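# Move springy plastic panel from rack into metal frame

## Task

Lift the flexible plastic panel out of its rack and set it into the metal frame so that each end sits fully in the groove of its post, the bottom edge rests on the sill along its whole length, and the panel stays upright with nothing holding it.

## Robot and tools

ROBOT. Two UR-type six-joint arms, left_arm and right_arm, each with a Robotiq 140 mm two-finger gripper whose fingers can fold at a hinge. The grippers are fully steerable and can work together, though the clearance check keeps the arms apart (finger-to-finger excepted) and does not always prevent contact.

FRAMES. Scene frame: origin at table-top height midway between the nominal bases, +z up, +x out over the table, left_arm toward +y. Fixed cameras and the table use this frame. Every hand pose, velocity and wrist-camera pose in a result is in that arm's own base frame. Calibrated bases: left_arm (-0.059, +0.450, +0.027) m, quat_wxyz (+1.000, 0, 0, +0.030); right_arm (+0.051, -0.519, +0.027) m, quat_wxyz (+1.000, 0, 0, -0.011). Printed hand positions can be a few cm off, worse at long reach. Gripper axes: fingers point along +z, close along y; end_effector_position is the pinch point between closed pads; fingertips lie about 33 mm past it at gaps up to 40 mm, about 9 mm when wide open.

ROW FORMAT (shared by execute_actions and move). One row is a single flat list of 18 numbers, each in [-1, 1], covering both arms even if one stays still: left_arm's 6 joint numbers, then its gripper position, force_limit, speed; then the same 9 for right_arm. Joint slot order is unusual: shoulder pan, wrist 2, wrist 1, shoulder lift, wrist 3, elbow. Joint numbers are offsets, not angles: 1.0 = 2.222 rad, counted from the Joint targets at the start of the action (or the move), never from the previous row. Zero joint offsets re-command the current targets. Stated joint ranges: elbow -3.142 to 3.142 rad, all others -6.283 to 6.283; an action asking more than 0.010 rad beyond a range is refused for both arms. Gripper numbers are absolute commands: position +1 = open 140 mm, about -0.8 pads touch, -1 closes until blocked; force_limit -1..+1 gives roughly 14 N to 58 N pad force (faster closes grip harder, up to ~116 N); speed -1/0/+1 is about 30/140/250 mm/s. To leave a gripper alone, resend its previous three numbers.

TOOLS.
- execute_actions(actions, cameras): actions is a list of actions; each action is a list of up to 15 rows, one per 1/30 s step, the last row held to fill 15 steps (0.5 s). Images return only for an empty list or when cameras names them.
- move(target, speed, blend, stop_force, zero, blocking, cameras): target is one row or up to 15 rows, all offsets from the same starting Joint targets. speed = rad/s of the fastest joint, 0.01-3.14, default 0.5. blend (rad) rounds corners between listed targets. stop_force (3-120 N, both arms) ends an arm's path when its wrist sensor feels that much push; use a slow speed for touches, omit it when backing off a contact; zero chooses whether to re-zero first. blocking=false returns early (not with stop_force). Moves ignore obstacles and the other arm.
- wait(seconds 0-10), stop() to brake a running move, zoom_image(camera, region [x0,y0,x1,y1] pixels, max 504 square), zero_wrist_force(arm), read_manual(section), finished_scene(scene 1 or 2).
Cameras: cam_head_left, cam_head_right, cam_high, cam_low, cam_left_wrist, cam_right_wrist, all 672x504.

RESULTS. Joint positions/velocities/targets/torques are listed per arm in the same joint order as a row (rad, rad/s). Joint targets are the base for the next offsets. object_status: 0 moving, 1 blocked while opening, 2 blocked while closing (a grip), 3 reached command or pads met. position_measured counts: 3 open, ~75 = 100 mm, 139 = 60 mm, 200 = 20 mm, 230 pads meet. move adds a "move:" line: done, off_target, moving, held or fault, plus limits=held if steps were withheld. "joint sent to its limit" and "joint command not followed" flag clipped commands. Wrist force/torque are in the end-effector axes; MOTOR HOT warns of overheating.

GOOD PRACTICE. Grip with the fingertip quarter of the pads for predictable force; deeper grips fold the fingers and may slip or over-squeeze; fingertips pushed into a surface fold silently. Confirm status 2 before lifting. To grip harder, raise force_limit and nudge position (-1 to -0.98). Approach contacts slowly, preferably with stop_force; stiff arms fault if driven even slightly past a firm contact. A torque fault (wrist joints 26.3 N m, others 141 N m) or roughly 150 N outside force halts the arm for 10 s. Never hit fixed or heavy things hard, never press the arms together, never release a moving part, and keep everything on the table. Avoid twisting a stiff part or holding a heavy one far off centre. Avoid long stretched holds that heat motors. Before finished_scene, let go and check with cameras that the panel stays seated on its own.

Each tool is called after "Emit:" in YAML: its name, and indented under it one key for each argument.

## Session

Emit:
execute_actions:
  actions: []

Scene clock: 0.00 s.
left_arm: end_effector_position=(+0.1117, -0.4983, +0.3037) position_measured=3 object_status=3 end_effector_quat_wxyz=(+0.117, +0.847, +0.249, +0.455) | right_arm: end_effector_position=(+0.8132, +0.2905, +0.2781) position_measured=3 object_status=3 end_effector_quat_wxyz=(-0.273, +0.673, +0.054, +0.685)
Joint names: [shoulder pan, wrist 2, wrist 1, shoulder lift, wrist 3, elbow]
Joint positions: left_arm=[-2.106 -0.799 -1.011 -1.468 0.18 1.584] | right_arm=[0.037 -1.15 -4.135 -0.769 3.48 1.666]
Joint velocities: within noise
Joint torques (N m): no reading
Wrist force (N): no reading
Wrist torque (N m): no reading
Wrist force, peak (N): no reading
Joint targets: left_arm=[-2.106 -0.799 -1.011 -1.468 0.180 1.584] | right_arm=[0.037 -1.150 -4.135 -0.769 3.480 1.666]
Tool commands: left_gripper/position=+1.0 left_gripper/force_limit=+1.0 left_gripper/speed=+1.0 right_gripper/position=+1.0 right_gripper/force_limit=+1.0 right_gripper/speed=+1.0

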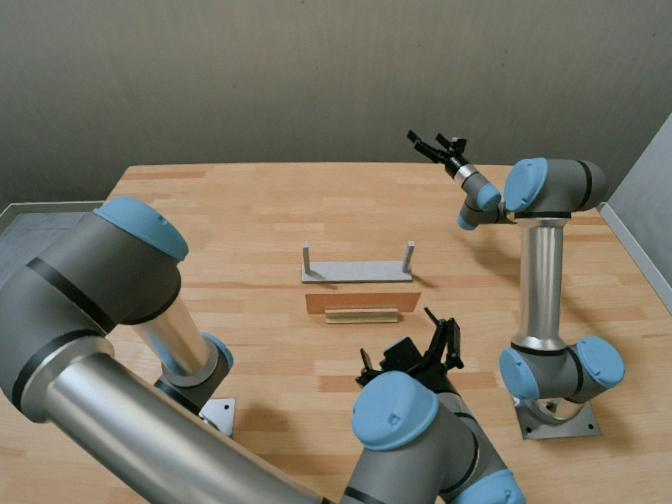

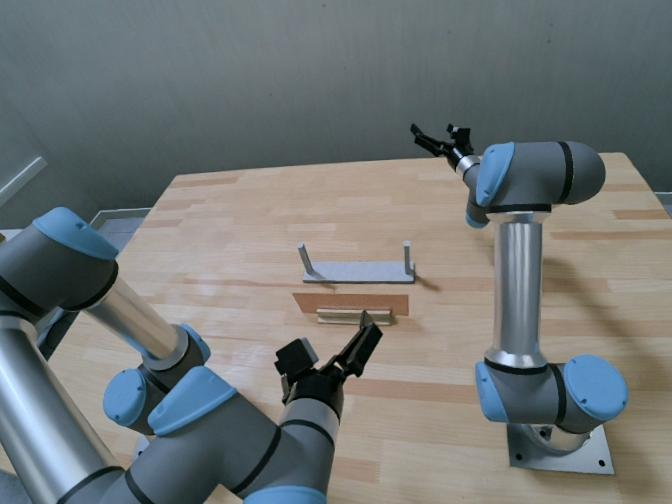

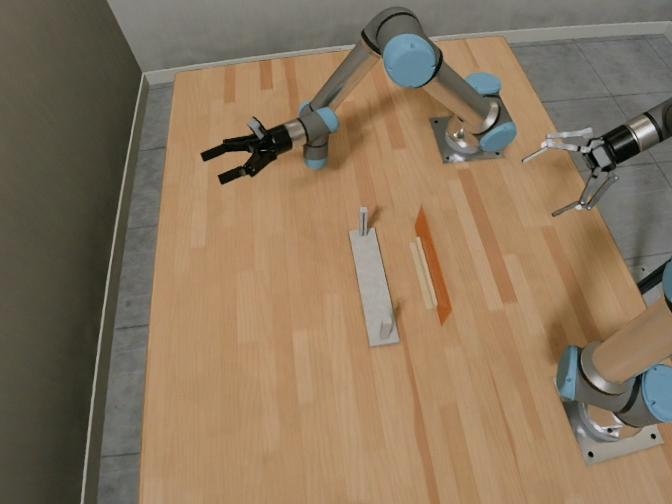

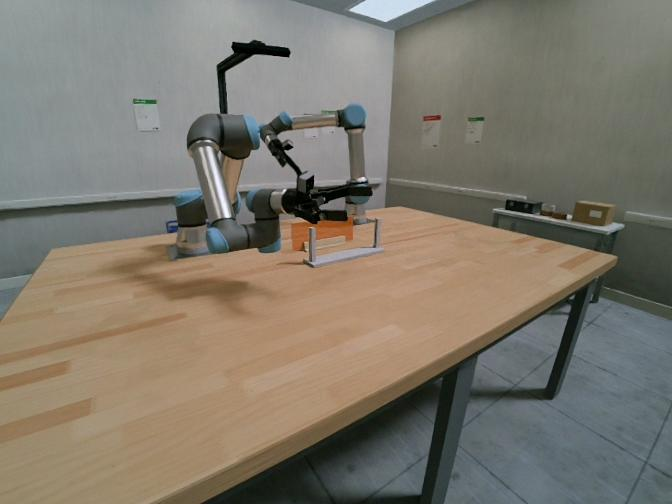

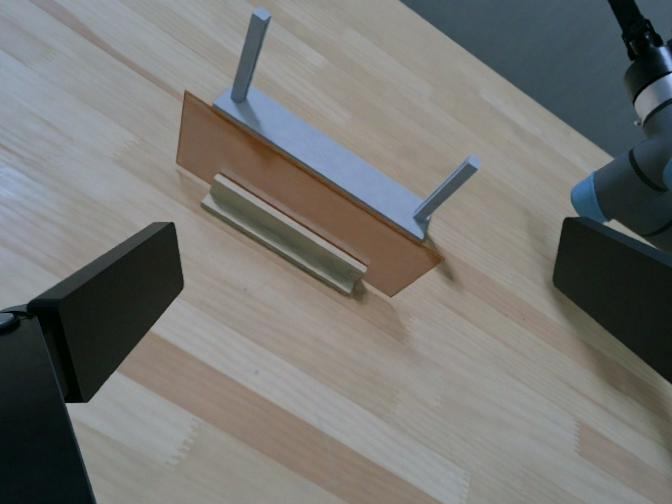

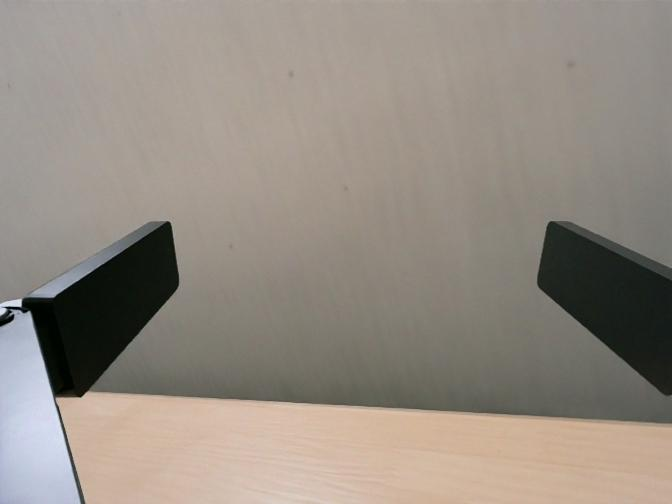

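Emit:
zoom_image:
  camera: "cam_left_wrist"
  region: [160, 0, 320, 120]

Emit:
zoom_image:
  camera: "cam_left_wrist"
  region: [340, 140, 500, 310]

Emit:
zoom_image:
  camera: "cam_left_wrist"
  region: [150, 80, 450, 310]

Emit:
zoom_image:
  camera: "cam_high"
  region: [330, 190, 470, 360]

Scaled by 3.150 from the camera's 672x504 image, which has a finer 960x720 frame.

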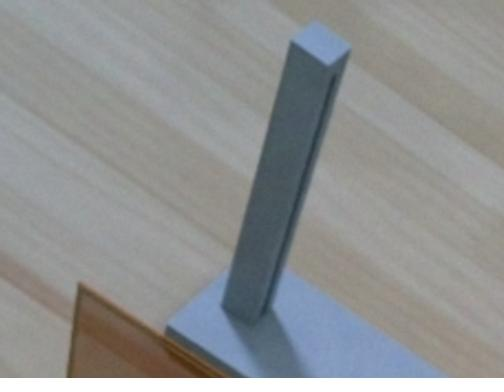

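Scaled by 2.965 from the camera's 672x504 image, which has a finer 960x720 frame.

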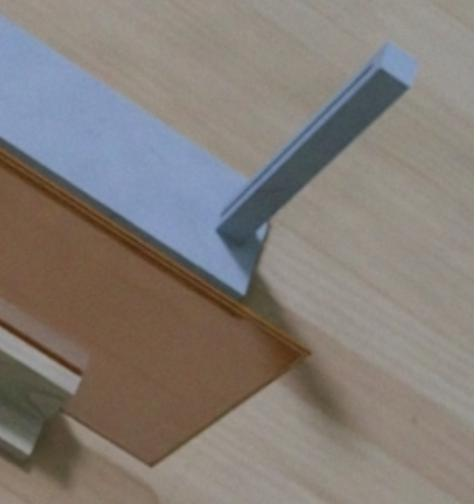

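Scaled by 1.680 from the camera's 672x504 image, which has a finer 960x720 frame.

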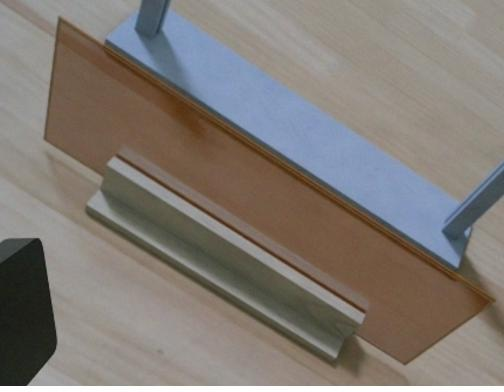

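Scaled by 2.965 from the camera's 672x504 image, which has a finer 960x720 frame.

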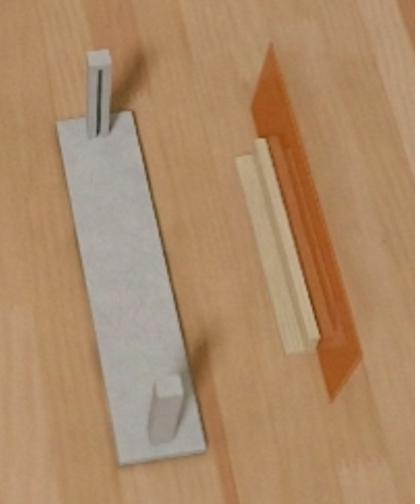

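Emit:
zoom_image:
  camera: "cam_low"
  region: [280, 205, 400, 275]

Emit:
zoom_image:
  camera: "cam_head_right"
  region: [280, 230, 430, 335]

Emit:
zoom_image:
  camera: "cam_high"
  region: [340, 195, 400, 245]

Emit:
zoom_image:
  camera: "cam_left_wrist"
  region: [190, 160, 390, 310]

Scaled by 4.200 from the camera's 672x504 image, which has a finer 960x720 frame.

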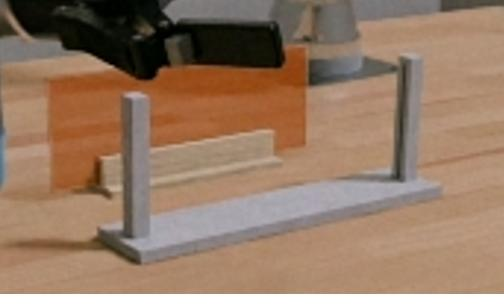

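Scaled by 3.360 from the camera's 672x504 image, which has a finer 960x720 frame.

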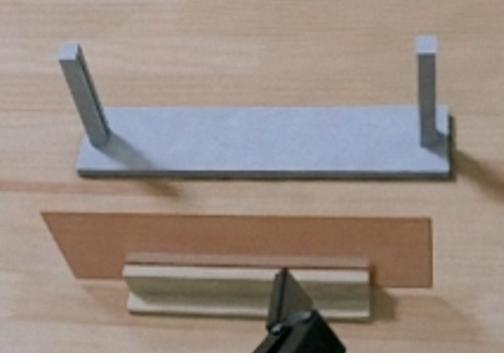

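Scaled by 8.400 from the camera's 672x504 image, which has a finer 960x720 frame.

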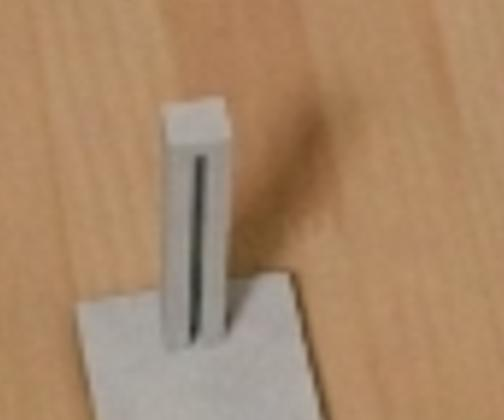

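Scaled by 2.520 from the camera's 672x504 image, which has a finer 960x720 frame.

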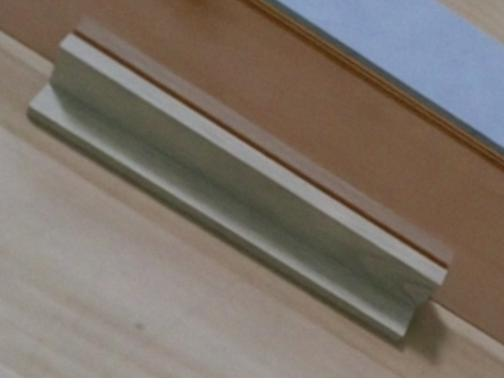

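Emit:
move:
  target: [0.4796, -0.3473, -0.3133, -0.0417, 0.1689, 0.0509, 1, 1, 1, 0.2854, -0.1894, 1.0, -0.4003, 0.8310, 0.0562, 1, 1, 1]
  speed: 0.9

Scene clock: 141.27 s.
left_arm: end_effector_position=(+0.3642, -0.3576, +0.2233) position_measured=3 object_status=3 end_effector_quat_wxyz=(+0.000, +0.716, +0.698, +0.000) | right_arm: end_effector_position=(+0.3198, +0.4240, +0.2507) position_measured=3 object_status=3 end_effector_quat_wxyz=(-0.104, +0.723, -0.683, +0.015)
Joint names: [shoulder pan, wrist 2, wrist 1, shoulder lift, wrist 3, elbow]
Joint positions: left_arm=[-1.041 -1.57 -1.707 -1.561 0.555 1.697] | right_arm=[0.671 -1.571 -1.913 -1.658 5.326 1.79]
Joint torques (N m): left_arm=[12.18 -1.65 -3.66 -39.55 1.53 -13.85] | right_arm=[12.18 -2.2 -1.9 -27.94 2.07 -14.6]
Wrist force (N): left_arm=[-1.3 -1.1 -2.7] | right_arm=[4.6 1.5 3.5]
Wrist torque (N m): left_arm=[-0.05 0.21 -0.32] | right_arm=[0.58 -1.08 -0.27]
Wrist force, peak (N): left_arm=[-1.4 -1.0 -2.9] | right_arm=[4.9 3.1 3.0]
Joint targets: left_arm=[-1.041 -1.570 -1.707 -1.561 0.555 1.697] | right_arm=[0.671 -1.571 -1.913 -1.658 5.326 1.790]
move: done

Emit:
move:
  target: [0, 0, 0, 0, 0, 0, 1, 1, 1, 0, 0, 0.0944, 0, 0, 0, 1, 1, 1]
  speed: 0.8
  cameras: ["cam_left_wrist", "cam_right_wrist"]

Scene clock: 143.53 s.
left_arm: end_effector_position=(+0.3642, -0.3576, +0.2233) position_measured=3 object_status=3 end_effector_quat_wxyz=(+0.000, +0.716, +0.698, +0.000) | right_arm: end_effector_position=(+0.2707, +0.3851, +0.2231) position_measured=3 object_status=3 end_effector_quat_wxyz=(+0.000, +0.727, -0.687, +0.000)
Joint names: [shoulder pan, wrist 2, wrist 1, shoulder lift, wrist 3, elbow]
Joint positions: left_arm=[-1.041 -1.57 -1.707 -1.561 0.555 1.697] | right_arm=[0.671 -1.571 -1.703 -1.658 5.326 1.79]
Joint torques (N m): left_arm=[11.55 -1.8 -3.83 -39.87 1.34 -13.37] | right_arm=[12.04 -2.36 -1.58 -26.03 1.75 -15.57]
Wrist force (N): left_arm=[-1.3 -1.0 -2.8] | right_arm=[4.2 0.8 3.5]
Wrist torque (N m): left_arm=[-0.03 0.20 -0.31] | right_arm=[0.44 -1.03 -0.32]
Wrist force, peak (N): left_arm=[-1.6 -1.0 -2.9] | right_arm=[4.9 1.4 3.7]
Joint targets: left_arm=[-1.041 -1.570 -1.707 -1.561 0.555 1.697] | right_arm=[0.671 -1.571 -1.703 -1.658 5.326 1.790]
move: done
Images, in order (width x height): cam_left_wrist 672x504, cam_right_wrist 672x504.

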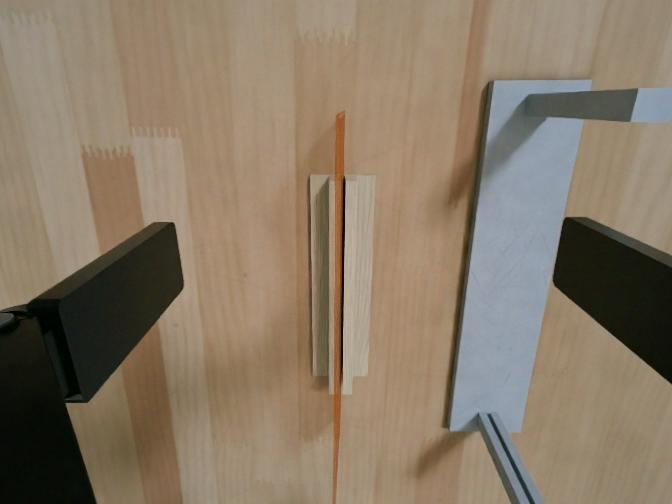

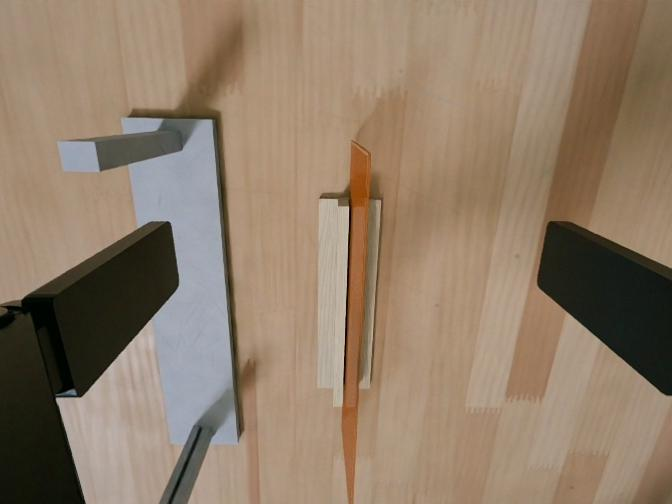

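Emit:
zoom_image:
  camera: "cam_left_wrist"
  region: [300, 90, 400, 190]

Emit:
zoom_image:
  camera: "cam_left_wrist"
  region: [470, 60, 672, 200]

Emit:
zoom_image:
  camera: "cam_left_wrist"
  region: [430, 390, 560, 504]

Emit:
zoom_image:
  camera: "cam_right_wrist"
  region: [310, 120, 410, 220]

Emit:
zoom_image:
  camera: "cam_right_wrist"
  region: [40, 90, 240, 200]

Emit:
zoom_image:
  camera: "cam_right_wrist"
  region: [140, 390, 260, 504]

Scaled by 5.040 from the camera's 672x504 image, which has a finer 960x720 frame.

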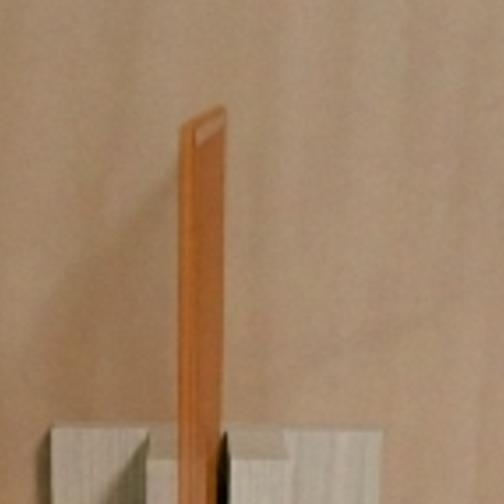

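Scaled by 2.495 from the camera's 672x504 image, which has a finer 960x720 frame.

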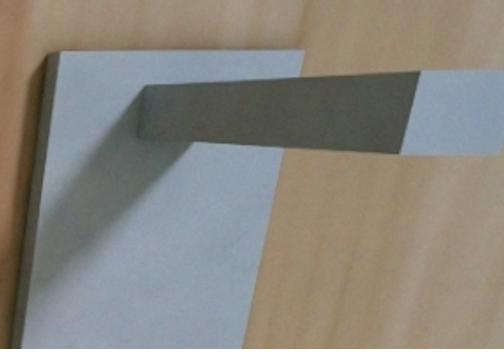

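Scaled by 3.877 from the camera's 672x504 image, which has a finer 960x720 frame.

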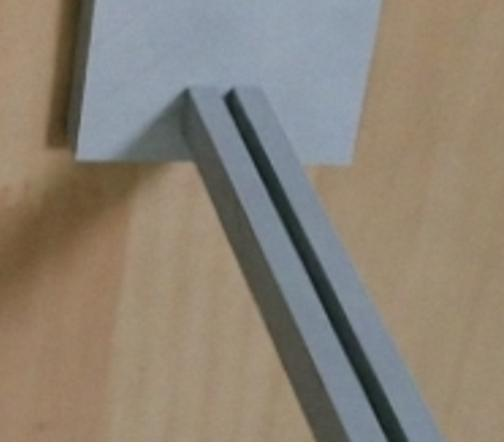

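Scaled by 5.040 from the camera's 672x504 image, which has a finer 960x720 frame.

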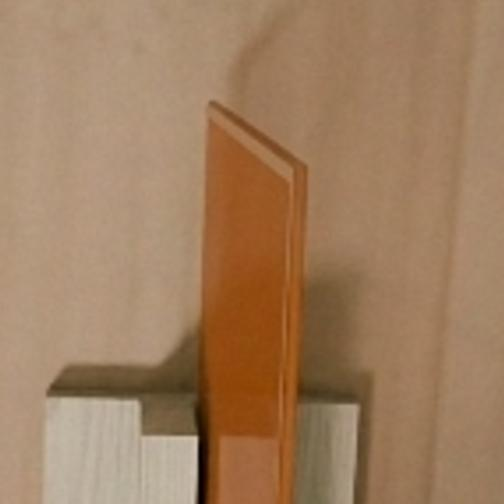

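Scaled by 2.520 from the camera's 672x504 image, which has a finer 960x720 frame.

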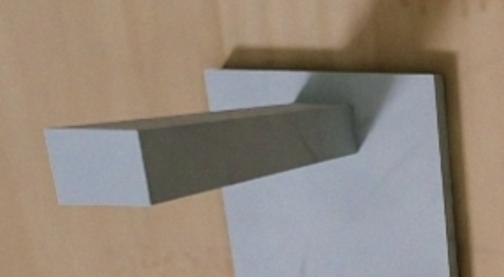

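Scaled by 4.200 from the camera's 672x504 image, which has a finer 960x720 frame.

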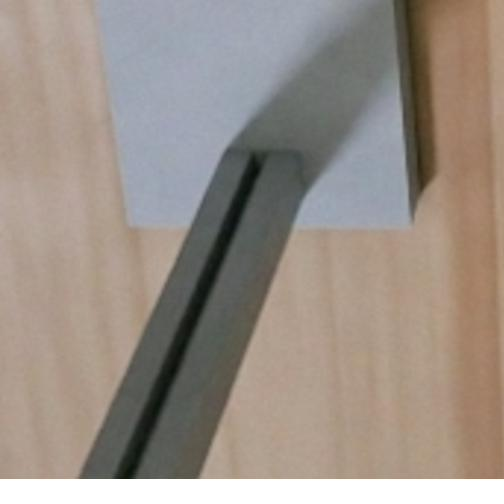

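Emit:
zoom_image:
  camera: "cam_right_wrist"
  region: [310, 404, 410, 504]

Emit:
zoom_image:
  camera: "cam_left_wrist"
  region: [290, 404, 390, 504]

Scaled by 5.040 from the camera's 672x504 image, which has a finer 960x720 frame.

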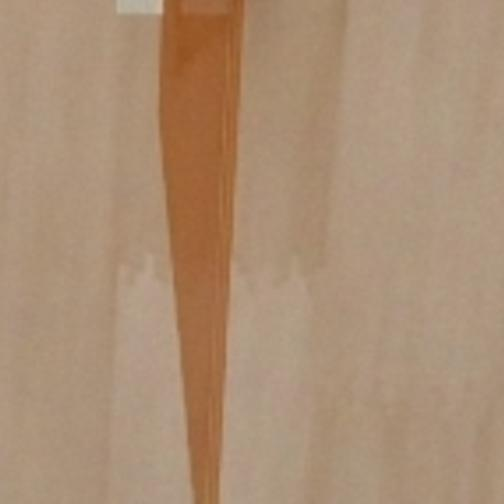

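Scaled by 5.040 from the camera's 672x504 image, which has a finer 960x720 frame.

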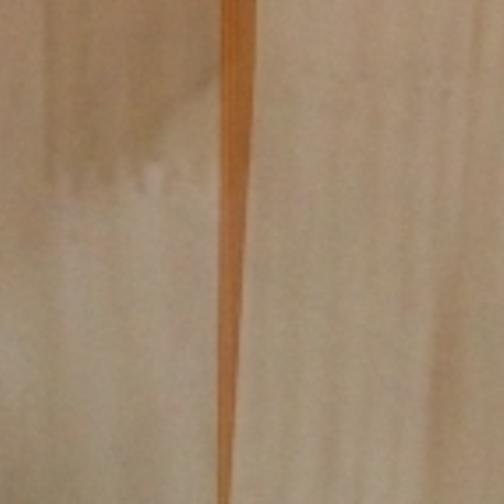

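Emit:
move:
  target: [0.0006, 0, -0.0766, 0.0001, 0.0030, 0.0765, -1, -1, 0, 0.0138, 0, -0.0773, 0.0100, 0.0224, 0.0673, -1, -1, 0]
  speed: 0.4
  cameras: ["cam_left_wrist", "cam_right_wrist", "cam_low"]

Scene clock: 219.27 s.
left_arm: end_effector_position=(+0.3573, -0.3446, +0.1583) position_measured=233 object_status=3 end_effector_quat_wxyz=(+0.000, +0.718, +0.696, +0.000) | right_arm: end_effector_position=(+0.2548, +0.3898, +0.1582) position_measured=233 object_status=3 end_effector_quat_wxyz=(+0.000, +0.721, -0.693, +0.000)
Joint names: [shoulder pan, wrist 2, wrist 1, shoulder lift, wrist 3, elbow]
Joint positions: left_arm=[-1.039 -1.57 -1.877 -1.561 0.562 1.867] | right_arm=[0.702 -1.571 -1.875 -1.636 5.376 1.94]
Joint torques (N m): left_arm=[11.42 -1.49 -3.97 -14.84 1.3 -12.52] | right_arm=[11.93 -2.08 -4.9 -14.21 1.68 -13.34]
Wrist force (N): left_arm=[-1.3 -0.5 -2.5] | right_arm=[4.3 1.1 3.4]
Wrist torque (N m): left_arm=[0.04 0.23 -0.29] | right_arm=[0.51 -1.04 -0.31]
Wrist force, peak (N): left_arm=[-1.5 -0.9 -3.7] | right_arm=[4.3 1.3 4.6]
Joint targets: left_arm=[-1.039 -1.570 -1.878 -1.561 0.562 1.867] | right_arm=[0.702 -1.571 -1.875 -1.636 5.376 1.940]
move: done
Images, in order (width x height): cam_low 672x504, cam_left_wrist 672x504, cam_right_wrist 672x504.

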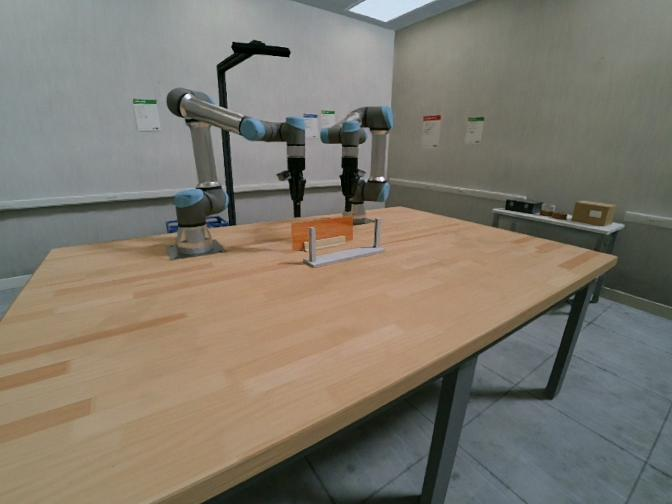

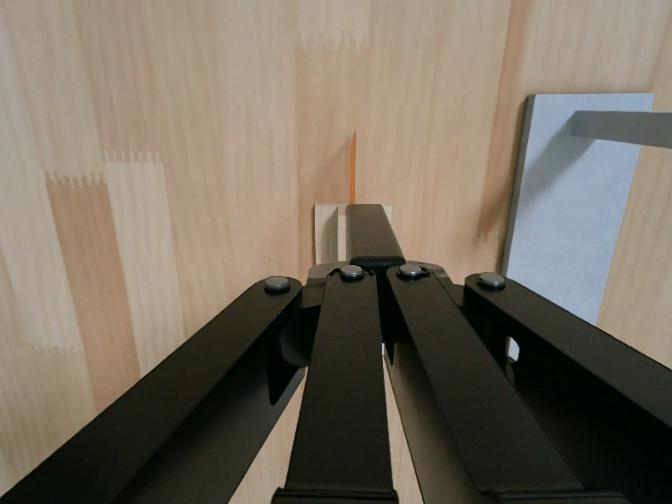

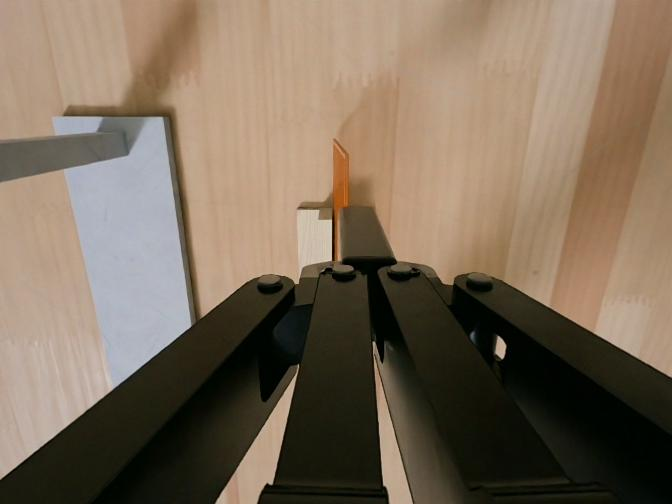

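Emit:
zoom_image:
  camera: "cam_left_wrist"
  region: [300, 120, 420, 300]

Emit:
zoom_image:
  camera: "cam_right_wrist"
  region: [290, 120, 410, 300]

Emit:
zoom_image:
  camera: "cam_low"
  region: [270, 150, 400, 270]

Scaled by 2.800 from the camera's 672x504 image, which has a finer 960x720 frame.

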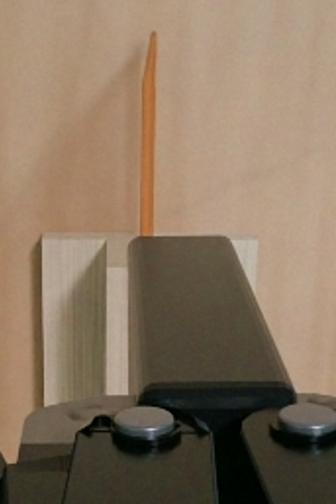

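Scaled by 2.800 from the camera's 672x504 image, which has a finer 960x720 frame.

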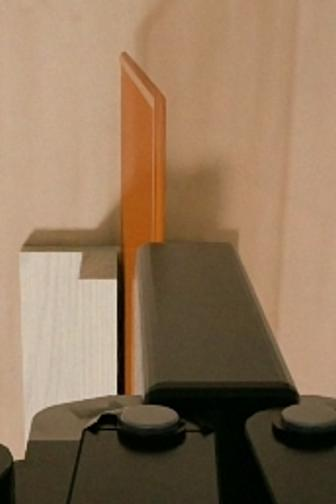

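Scaled by 3.877 from the camera's 672x504 image, which has a finer 960x720 frame.

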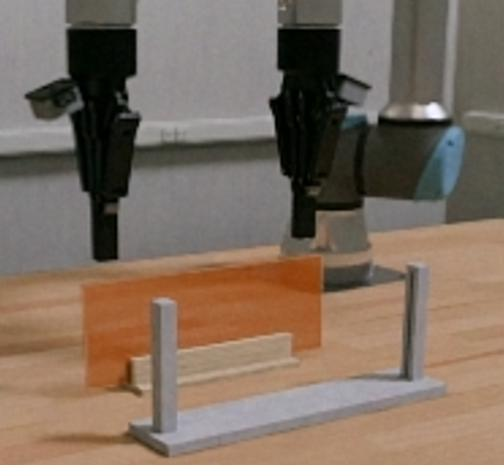

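Emit:
move:
  target:
    - [-0.00346, 0, 0, -0.00315, -0.00346, 0.00327, -1, -1, 0, -0.00231, 0, -0.0002, 0.00239, -0.00233, -0.00219, -1, -1, 0]
    - [-0.00346, 0, -0.04255, 0.01046, -0.00346, 0.03221, -1, -1, 0, -0.00231, 0, -0.04373, 0.01629, -0.00233, 0.02745, -1, -1, 0]
  speed: [0.1, 0.03]
  stop_force: 5
  cameras: ["cam_left_wrist", "cam_right_wrist"]

Scene clock: 243.83 s.
left_arm: end_effector_position=(+0.3533, -0.3450, +0.1341) position_measured=233 object_status=3 end_effector_quat_wxyz=(+0.000, +0.718, +0.696, +0.000) | right_arm: end_effector_position=(+0.2588, +0.3902, +0.1344) position_measured=233 object_status=3 end_effector_quat_wxyz=(+0.000, +0.721, -0.693, +0.000)
Joint names: [shoulder pan, wrist 2, wrist 1, shoulder lift, wrist 3, elbow]
Joint positions: left_arm=[-1.047 -1.57 -1.942 -1.547 0.554 1.918] | right_arm=[0.696 -1.571 -1.94 -1.61 5.371 1.979]
Joint torques (N m): left_arm=[-7.41 -0.97 -1.38 -36.82 -1.46 -33.3] | right_arm=[-7.01 -1.83 -1.33 -26.59 -1.76 -36.38]
Wrist force (N): left_arm=[0.5 -1.2 -7.8] | right_arm=[5.2 1.3 -1.7]
Wrist torque (N m): left_arm=[-0.02 0.16 -0.19] | right_arm=[0.48 -1.05 -0.17]
Wrist force, peak (N): left_arm=[1.2 -1.0 -10.0] | right_arm=[5.8 1.6 -3.9]
Joint targets: left_arm=[-1.047 -1.570 -1.942 -1.547 0.554 1.918] | right_arm=[0.696 -1.571 -1.940 -1.610 5.371 1.979]
move: contact (left_arm, right_arm); path passed 1 of 2 targets; left_arm: the wrist 1 is farthest, 0.030 rad from its target; right_arm: the wrist 1 is farthest, 0.032 rad from its target
Images, in order (width x height): cam_left_wrist 672x504, cam_right_wrist 672x504.

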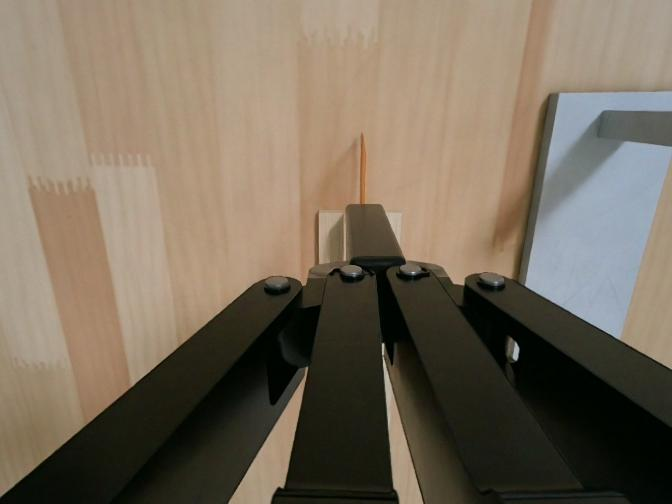

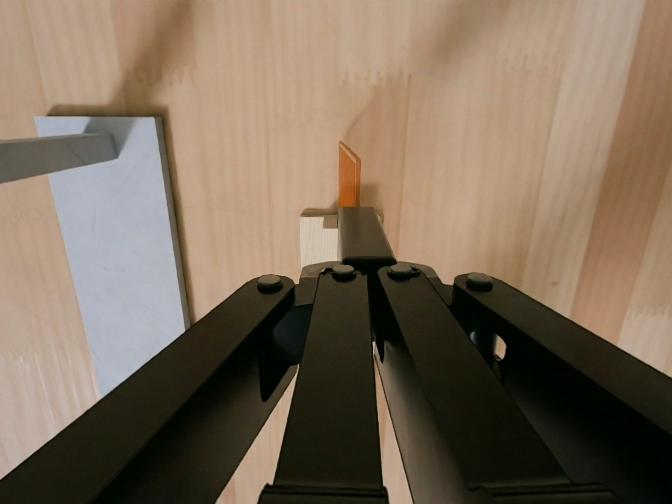

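Emit:
zoom_image:
  camera: "cam_left_wrist"
  region: [320, 110, 420, 230]

Emit:
zoom_image:
  camera: "cam_right_wrist"
  region: [300, 110, 400, 230]

Scaled by 4.200 from the camera's 672x504 image, which has a finer 960x720 frame.

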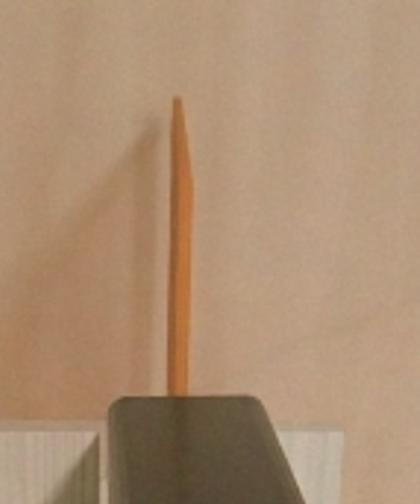

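Scaled by 4.200 from the camera's 672x504 image, which has a finer 960x720 frame.

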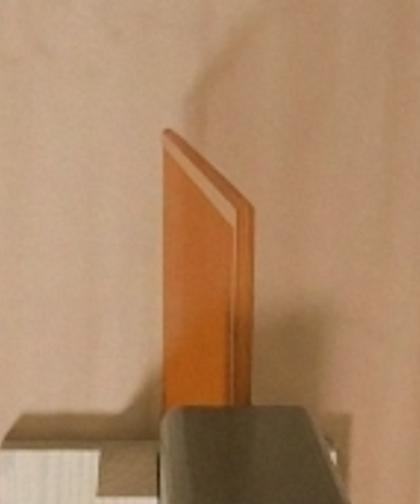

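Emit:
move:
  target:
    - [0, 0, 0.01203, -0.00383, 0, -0.00811, -1, -1, 0, 0, 0, 0.01165, -0.00386, 0, -0.0077, -1, -1, 0]
    - [0, 0, 0.01203, -0.00383, 0, -0.00811, -0.25, -1, 0, 0, 0, 0.01165, -0.00386, 0, -0.0077, -0.25, -1, 0]
    - [0, 0, -0.0135, 0.00434, 0, 0.00925, -0.25, -1, 0, 0, 0, -0.01447, 0.00447, 0, 0.01008, -0.25, -1, 0]
  speed: [0.08, 0.08, 0.06]
  cameras: ["cam_left_wrist", "cam_right_wrist"]

Scene clock: 259.30 s.
left_arm: end_effector_position=(+0.3531, -0.3446, +0.1231) position_measured=160 object_status=3 end_effector_quat_wxyz=(+0.000, +0.718, +0.696, +0.000) | right_arm: end_effector_position=(+0.2583, +0.3898, +0.1229) position_measured=160 object_status=3 end_effector_quat_wxyz=(+0.000, +0.721, -0.693, +0.000)
Joint names: [shoulder pan, wrist 2, wrist 1, shoulder lift, wrist 3, elbow]
Joint positions: left_arm=[-1.047 -1.57 -1.972 -1.538 0.554 1.938] | right_arm=[0.696 -1.571 -1.972 -1.6 5.371 2.002]
Joint torques (N m): left_arm=[-6.84 -0.93 -3.79 -16.29 -1.34 -12.31] | right_arm=[3.95 -1.71 -4.65 -15.27 -1.81 -12.35]
Wrist force (N): left_arm=[-1.2 -0.8 -2.6] | right_arm=[4.4 1.0 3.2]
Wrist torque (N m): left_arm=[0.00 0.20 -0.19] | right_arm=[0.49 -1.08 -0.16]
Wrist force, peak (N): left_arm=[0.4 -1.3 -7.8] | right_arm=[4.5 1.0 3.7]
Joint targets: left_arm=[-1.047 -1.570 -1.972 -1.537 0.554 1.939] | right_arm=[0.696 -1.571 -1.973 -1.600 5.371 2.002]
move: done
Images, in order (width x height): cam_left_wrist 672x504, cam_right_wrist 672x504.

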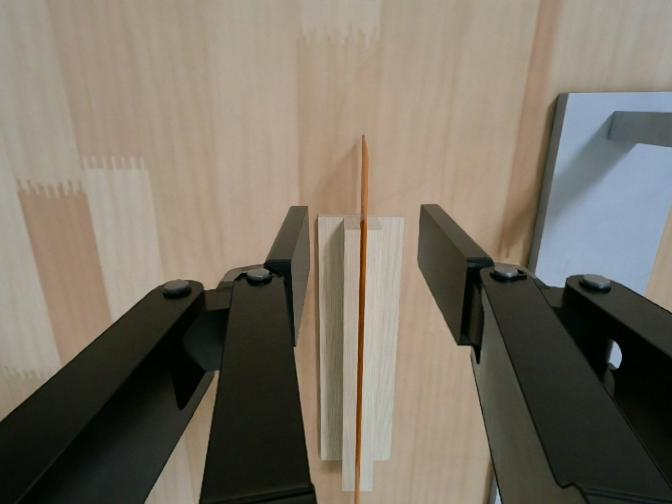

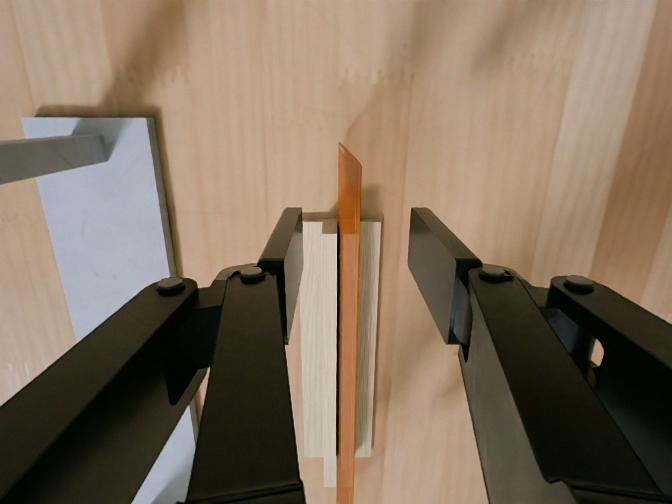

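Emit:
zoom_image:
  camera: "cam_left_wrist"
  region: [300, 120, 420, 300]

Emit:
zoom_image:
  camera: "cam_right_wrist"
  region: [280, 120, 400, 300]

Scaled by 2.800 from the camera's 672x504 image, which has a finer 960x720 frame.

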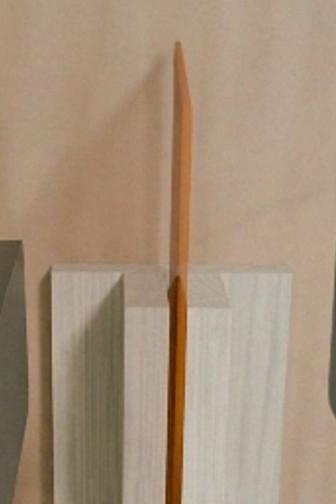

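Scaled by 2.800 from the camera's 672x504 image, which has a finer 960x720 frame.

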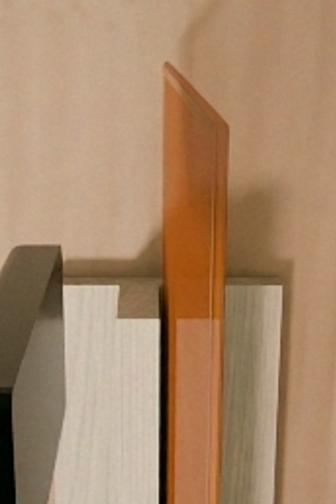

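Emit:
move:
  target:
    - [0.00418, 0, 0.0002, 0.00437, 0.00418, -0.00456, -0.25, -1, 0, -0.00332, 0, 0, 0.00341, -0.00332, -0.00329, -0.25, -1, 0]
    - [0.00418, 0, 0.0002, 0.00437, 0.00418, -0.00456, -1, 0.6, -1, -0.00332, 0, 0, 0.00341, -0.00332, -0.00329, -1, 0.6, -1]
  speed: [0.05, 0.05]
  cameras: ["cam_left_wrist", "cam_right_wrist", "cam_low"]

Scene clock: 282.07 s.
left_arm: end_effector_position=(+0.3584, -0.3449, +0.1230) position_measured=232 object_status=0 end_effector_quat_wxyz=(+0.000, +0.718, +0.696, +0.000) | right_arm: end_effector_position=(+0.2636, +0.3899, +0.1227) position_measured=231 object_status=0 end_effector_quat_wxyz=(+0.000, +0.721, -0.693, +0.000)
Joint names: [shoulder pan, wrist 2, wrist 1, shoulder lift, wrist 3, elbow]
Joint positions: left_arm=[-1.038 -1.57 -1.972 -1.528 0.563 1.929] | right_arm=[0.689 -1.571 -1.973 -1.592 5.363 1.995]
Joint torques (N m): left_arm=[11.16 -0.86 -1.46 -16.16 1.51 -35.13] | right_arm=[-9.66 -1.71 -4.66 -16.15 -1.89 -37.05]
Wrist force (N): left_arm=[-1.0 -1.1 -3.2] | right_arm=[4.5 0.8 3.0]
Wrist torque (N m): left_arm=[-0.02 0.22 -0.28] | right_arm=[0.47 -1.08 -0.14]
Wrist force, peak (N): left_arm=[-1.0 -1.1 -3.2] | right_arm=[4.7 1.1 3.5]
Joint targets: left_arm=[-1.038 -1.570 -1.972 -1.528 0.563 1.929] | right_arm=[0.689 -1.571 -1.973 -1.592 5.363 1.995]
move: done
Images, in order (width x height): cam_low 672x504, cam_left_wrist 672x504, cam_right_wrist 672x504.

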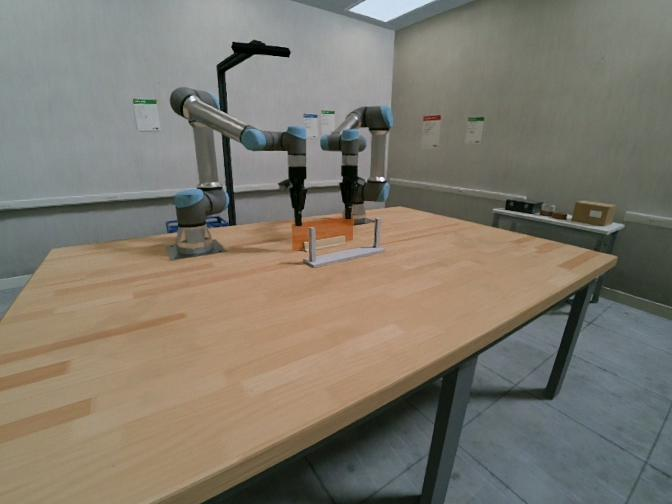

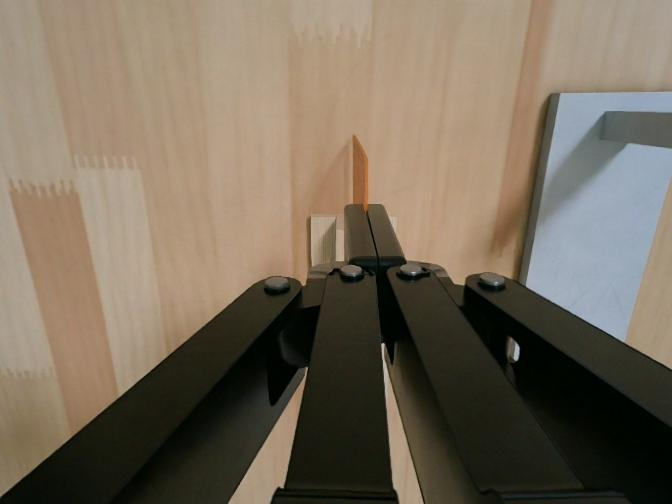

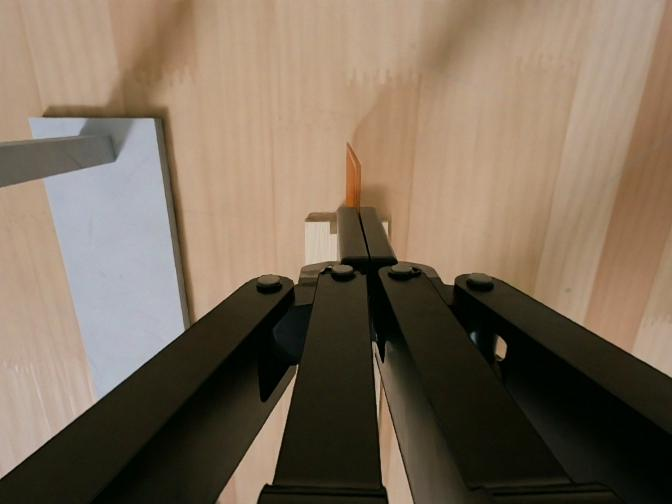

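Emit:
wait:
  seconds: 0.5
  cameras: ["cam_left_wrist", "cam_right_wrist"]

Emit:
zoom_image:
  camera: "cam_left_wrist"
  region: [300, 120, 420, 300]

Emit:
zoom_image:
  camera: "cam_right_wrist"
  region: [280, 120, 400, 300]

Scene clock: 284.53 s.
left_arm: end_effector_position=(+0.3584, -0.3449, +0.1230) position_measured=232 object_status=3 end_effector_quat_wxyz=(+0.000, +0.718, +0.696, +0.000) | right_arm: end_effector_position=(+0.2636, +0.3899, +0.1227) position_measured=231 object_status=3 end_effector_quat_wxyz=(+0.000, +0.721, -0.693, +0.000)
Joint names: [shoulder pan, wrist 2, wrist 1, shoulder lift, wrist 3, elbow]
Joint positions: left_arm=[-1.038 -1.57 -1.972 -1.528 0.563 1.929] | right_arm=[0.689 -1.571 -1.973 -1.592 5.363 1.995]
Joint torques (N m): left_arm=[11.24 -0.87 -1.81 -16.12 1.08 -34.7] | right_arm=[-8.56 -1.64 -4.45 -15.55 -1.76 -36.25]
Wrist force (N): left_arm=[-0.9 -1.1 -2.9] | right_arm=[4.4 0.9 2.9]
Wrist torque (N m): left_arm=[-0.01 0.20 -0.28] | right_arm=[0.51 -1.06 -0.14]
Wrist force, peak (N): left_arm=[-1.3 -1.0 -3.3] | right_arm=[4.8 0.9 3.1]
Joint targets: left_arm=[-1.038 -1.570 -1.972 -1.528 0.563 1.929] | right_arm=[0.689 -1.571 -1.973 -1.592 5.363 1.995]
Tool commands: left_gripper/position=-1.0 left_gripper/force_limit=+0.6 left_gripper/speed=-1.0 right_gripper/position=-1.0 right_gripper/force_limit=+0.6 right_gripper/speed=-1.0
wait: 0.50 s; at rest from the start
Images, in order (width x height): cam_left_wrist 672x504, cam_right_wrist 672x504.

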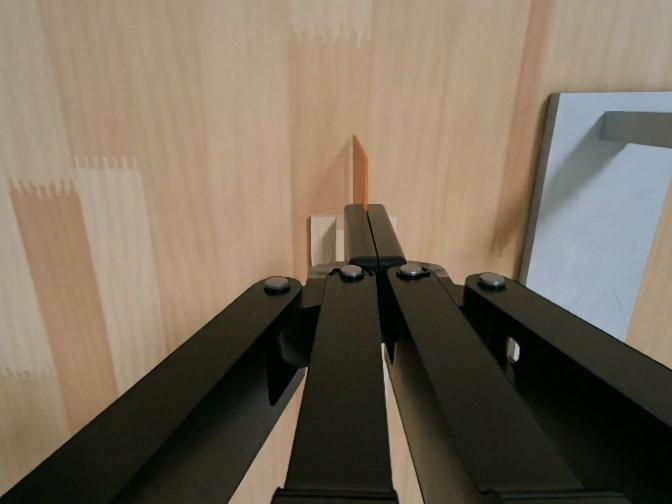

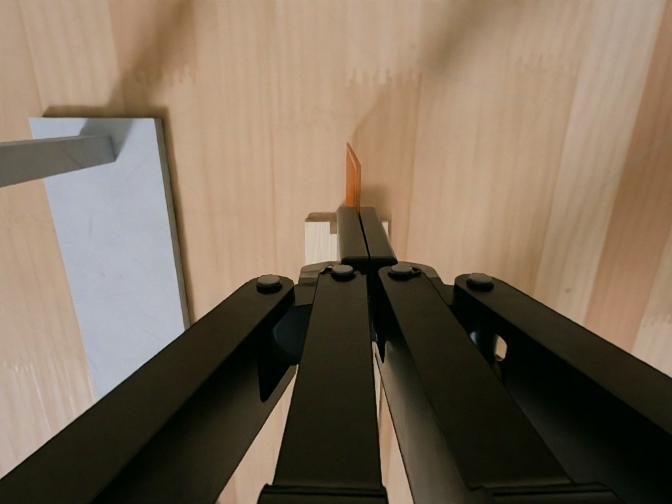

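Scaled by 2.800 from the camera's 672x504 image, which has a finer 960x720 frame.

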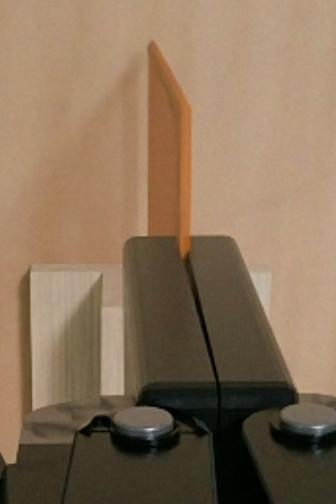

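Scaled by 2.800 from the camera's 672x504 image, which has a finer 960x720 frame.

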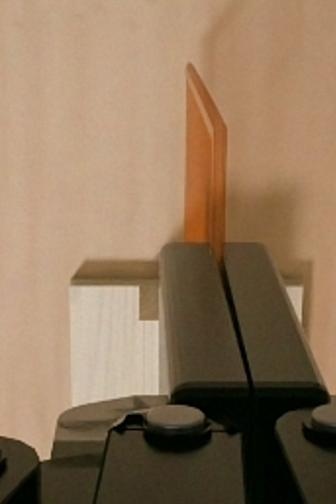

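Emit:
move:
  target:
    - [0, 0, 0.03037, -0.01006, 0, -0.02031, -1, 0.6, -1, 0, 0, 0.03114, -0.01031, 0, -0.02082, -1, 0.6, -1]
    - [0, 0, 0.06029, -0.01822, 0, -0.04207, -1, 0.6, -1, 0, 0, 0.06166, -0.01861, 0, -0.04306, -1, 0.6, -1]
  speed: 0.07
  blend: [0.02, 0]
  cameras: ["cam_low", "cam_left_wrist", "cam_right_wrist", "cam_head_right"]

Scene clock: 348.40 s.
left_arm: end_effector_position=(+0.3584, -0.3449, +0.1728) position_measured=232 object_status=3 end_effector_quat_wxyz=(+0.000, +0.718, +0.696, +0.000) | right_arm: end_effector_position=(+0.2636, +0.3899, +0.1726) position_measured=231 object_status=3 end_effector_quat_wxyz=(+0.000, +0.721, -0.693, +0.000)
Joint names: [shoulder pan, wrist 2, wrist 1, shoulder lift, wrist 3, elbow]
Joint positions: left_arm=[-1.038 -1.57 -1.838 -1.568 0.563 1.835] | right_arm=[0.689 -1.571 -1.836 -1.634 5.363 1.899]
Joint torques (N m): left_arm=[10.45 -0.83 -1.52 -39.2 0.45 -37.32] | right_arm=[-7.64 -1.81 -1.35 -29.13 -1.67 -40.47]
Wrist force (N): left_arm=[-0.9 -1.0 -2.0] | right_arm=[4.5 0.9 3.9]
Wrist torque (N m): left_arm=[-0.02 0.21 -0.27] | right_arm=[0.49 -1.01 -0.15]
Wrist force, peak (N): left_arm=[-1.0 -1.1 -3.4] | right_arm=[5.7 1.1 3.9]
Joint targets: left_arm=[-1.038 -1.570 -1.838 -1.568 0.563 1.835] | right_arm=[0.689 -1.571 -1.836 -1.634 5.363 1.899]
move: done
Images, in order (width x height): cam_head_right 672x504, cam_low 672x504, cam_left_wrist 672x504, cam_right_wrist 672x504.

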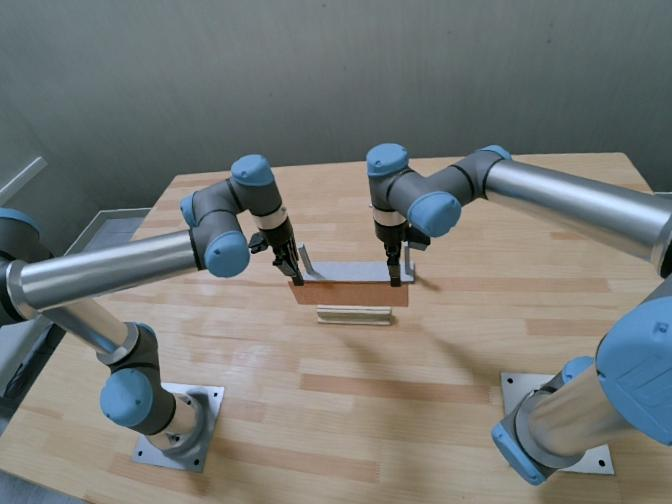

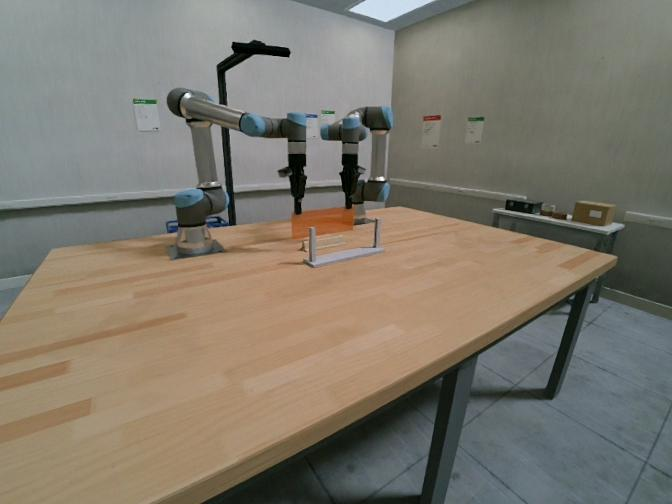

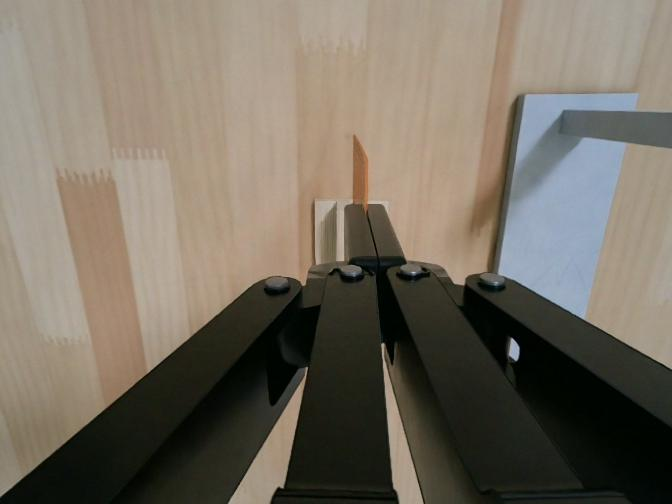

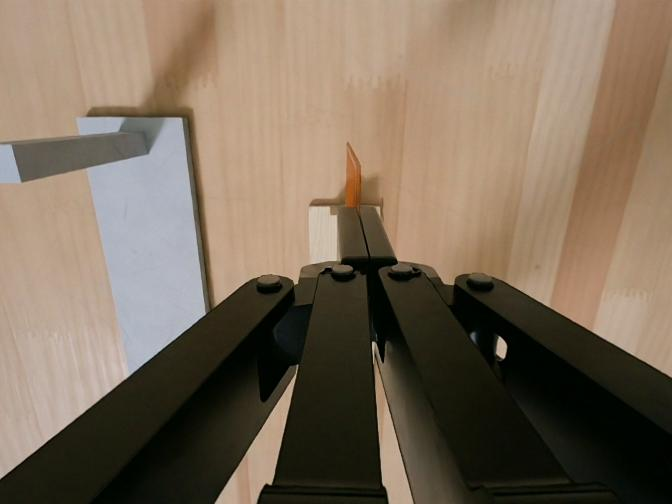

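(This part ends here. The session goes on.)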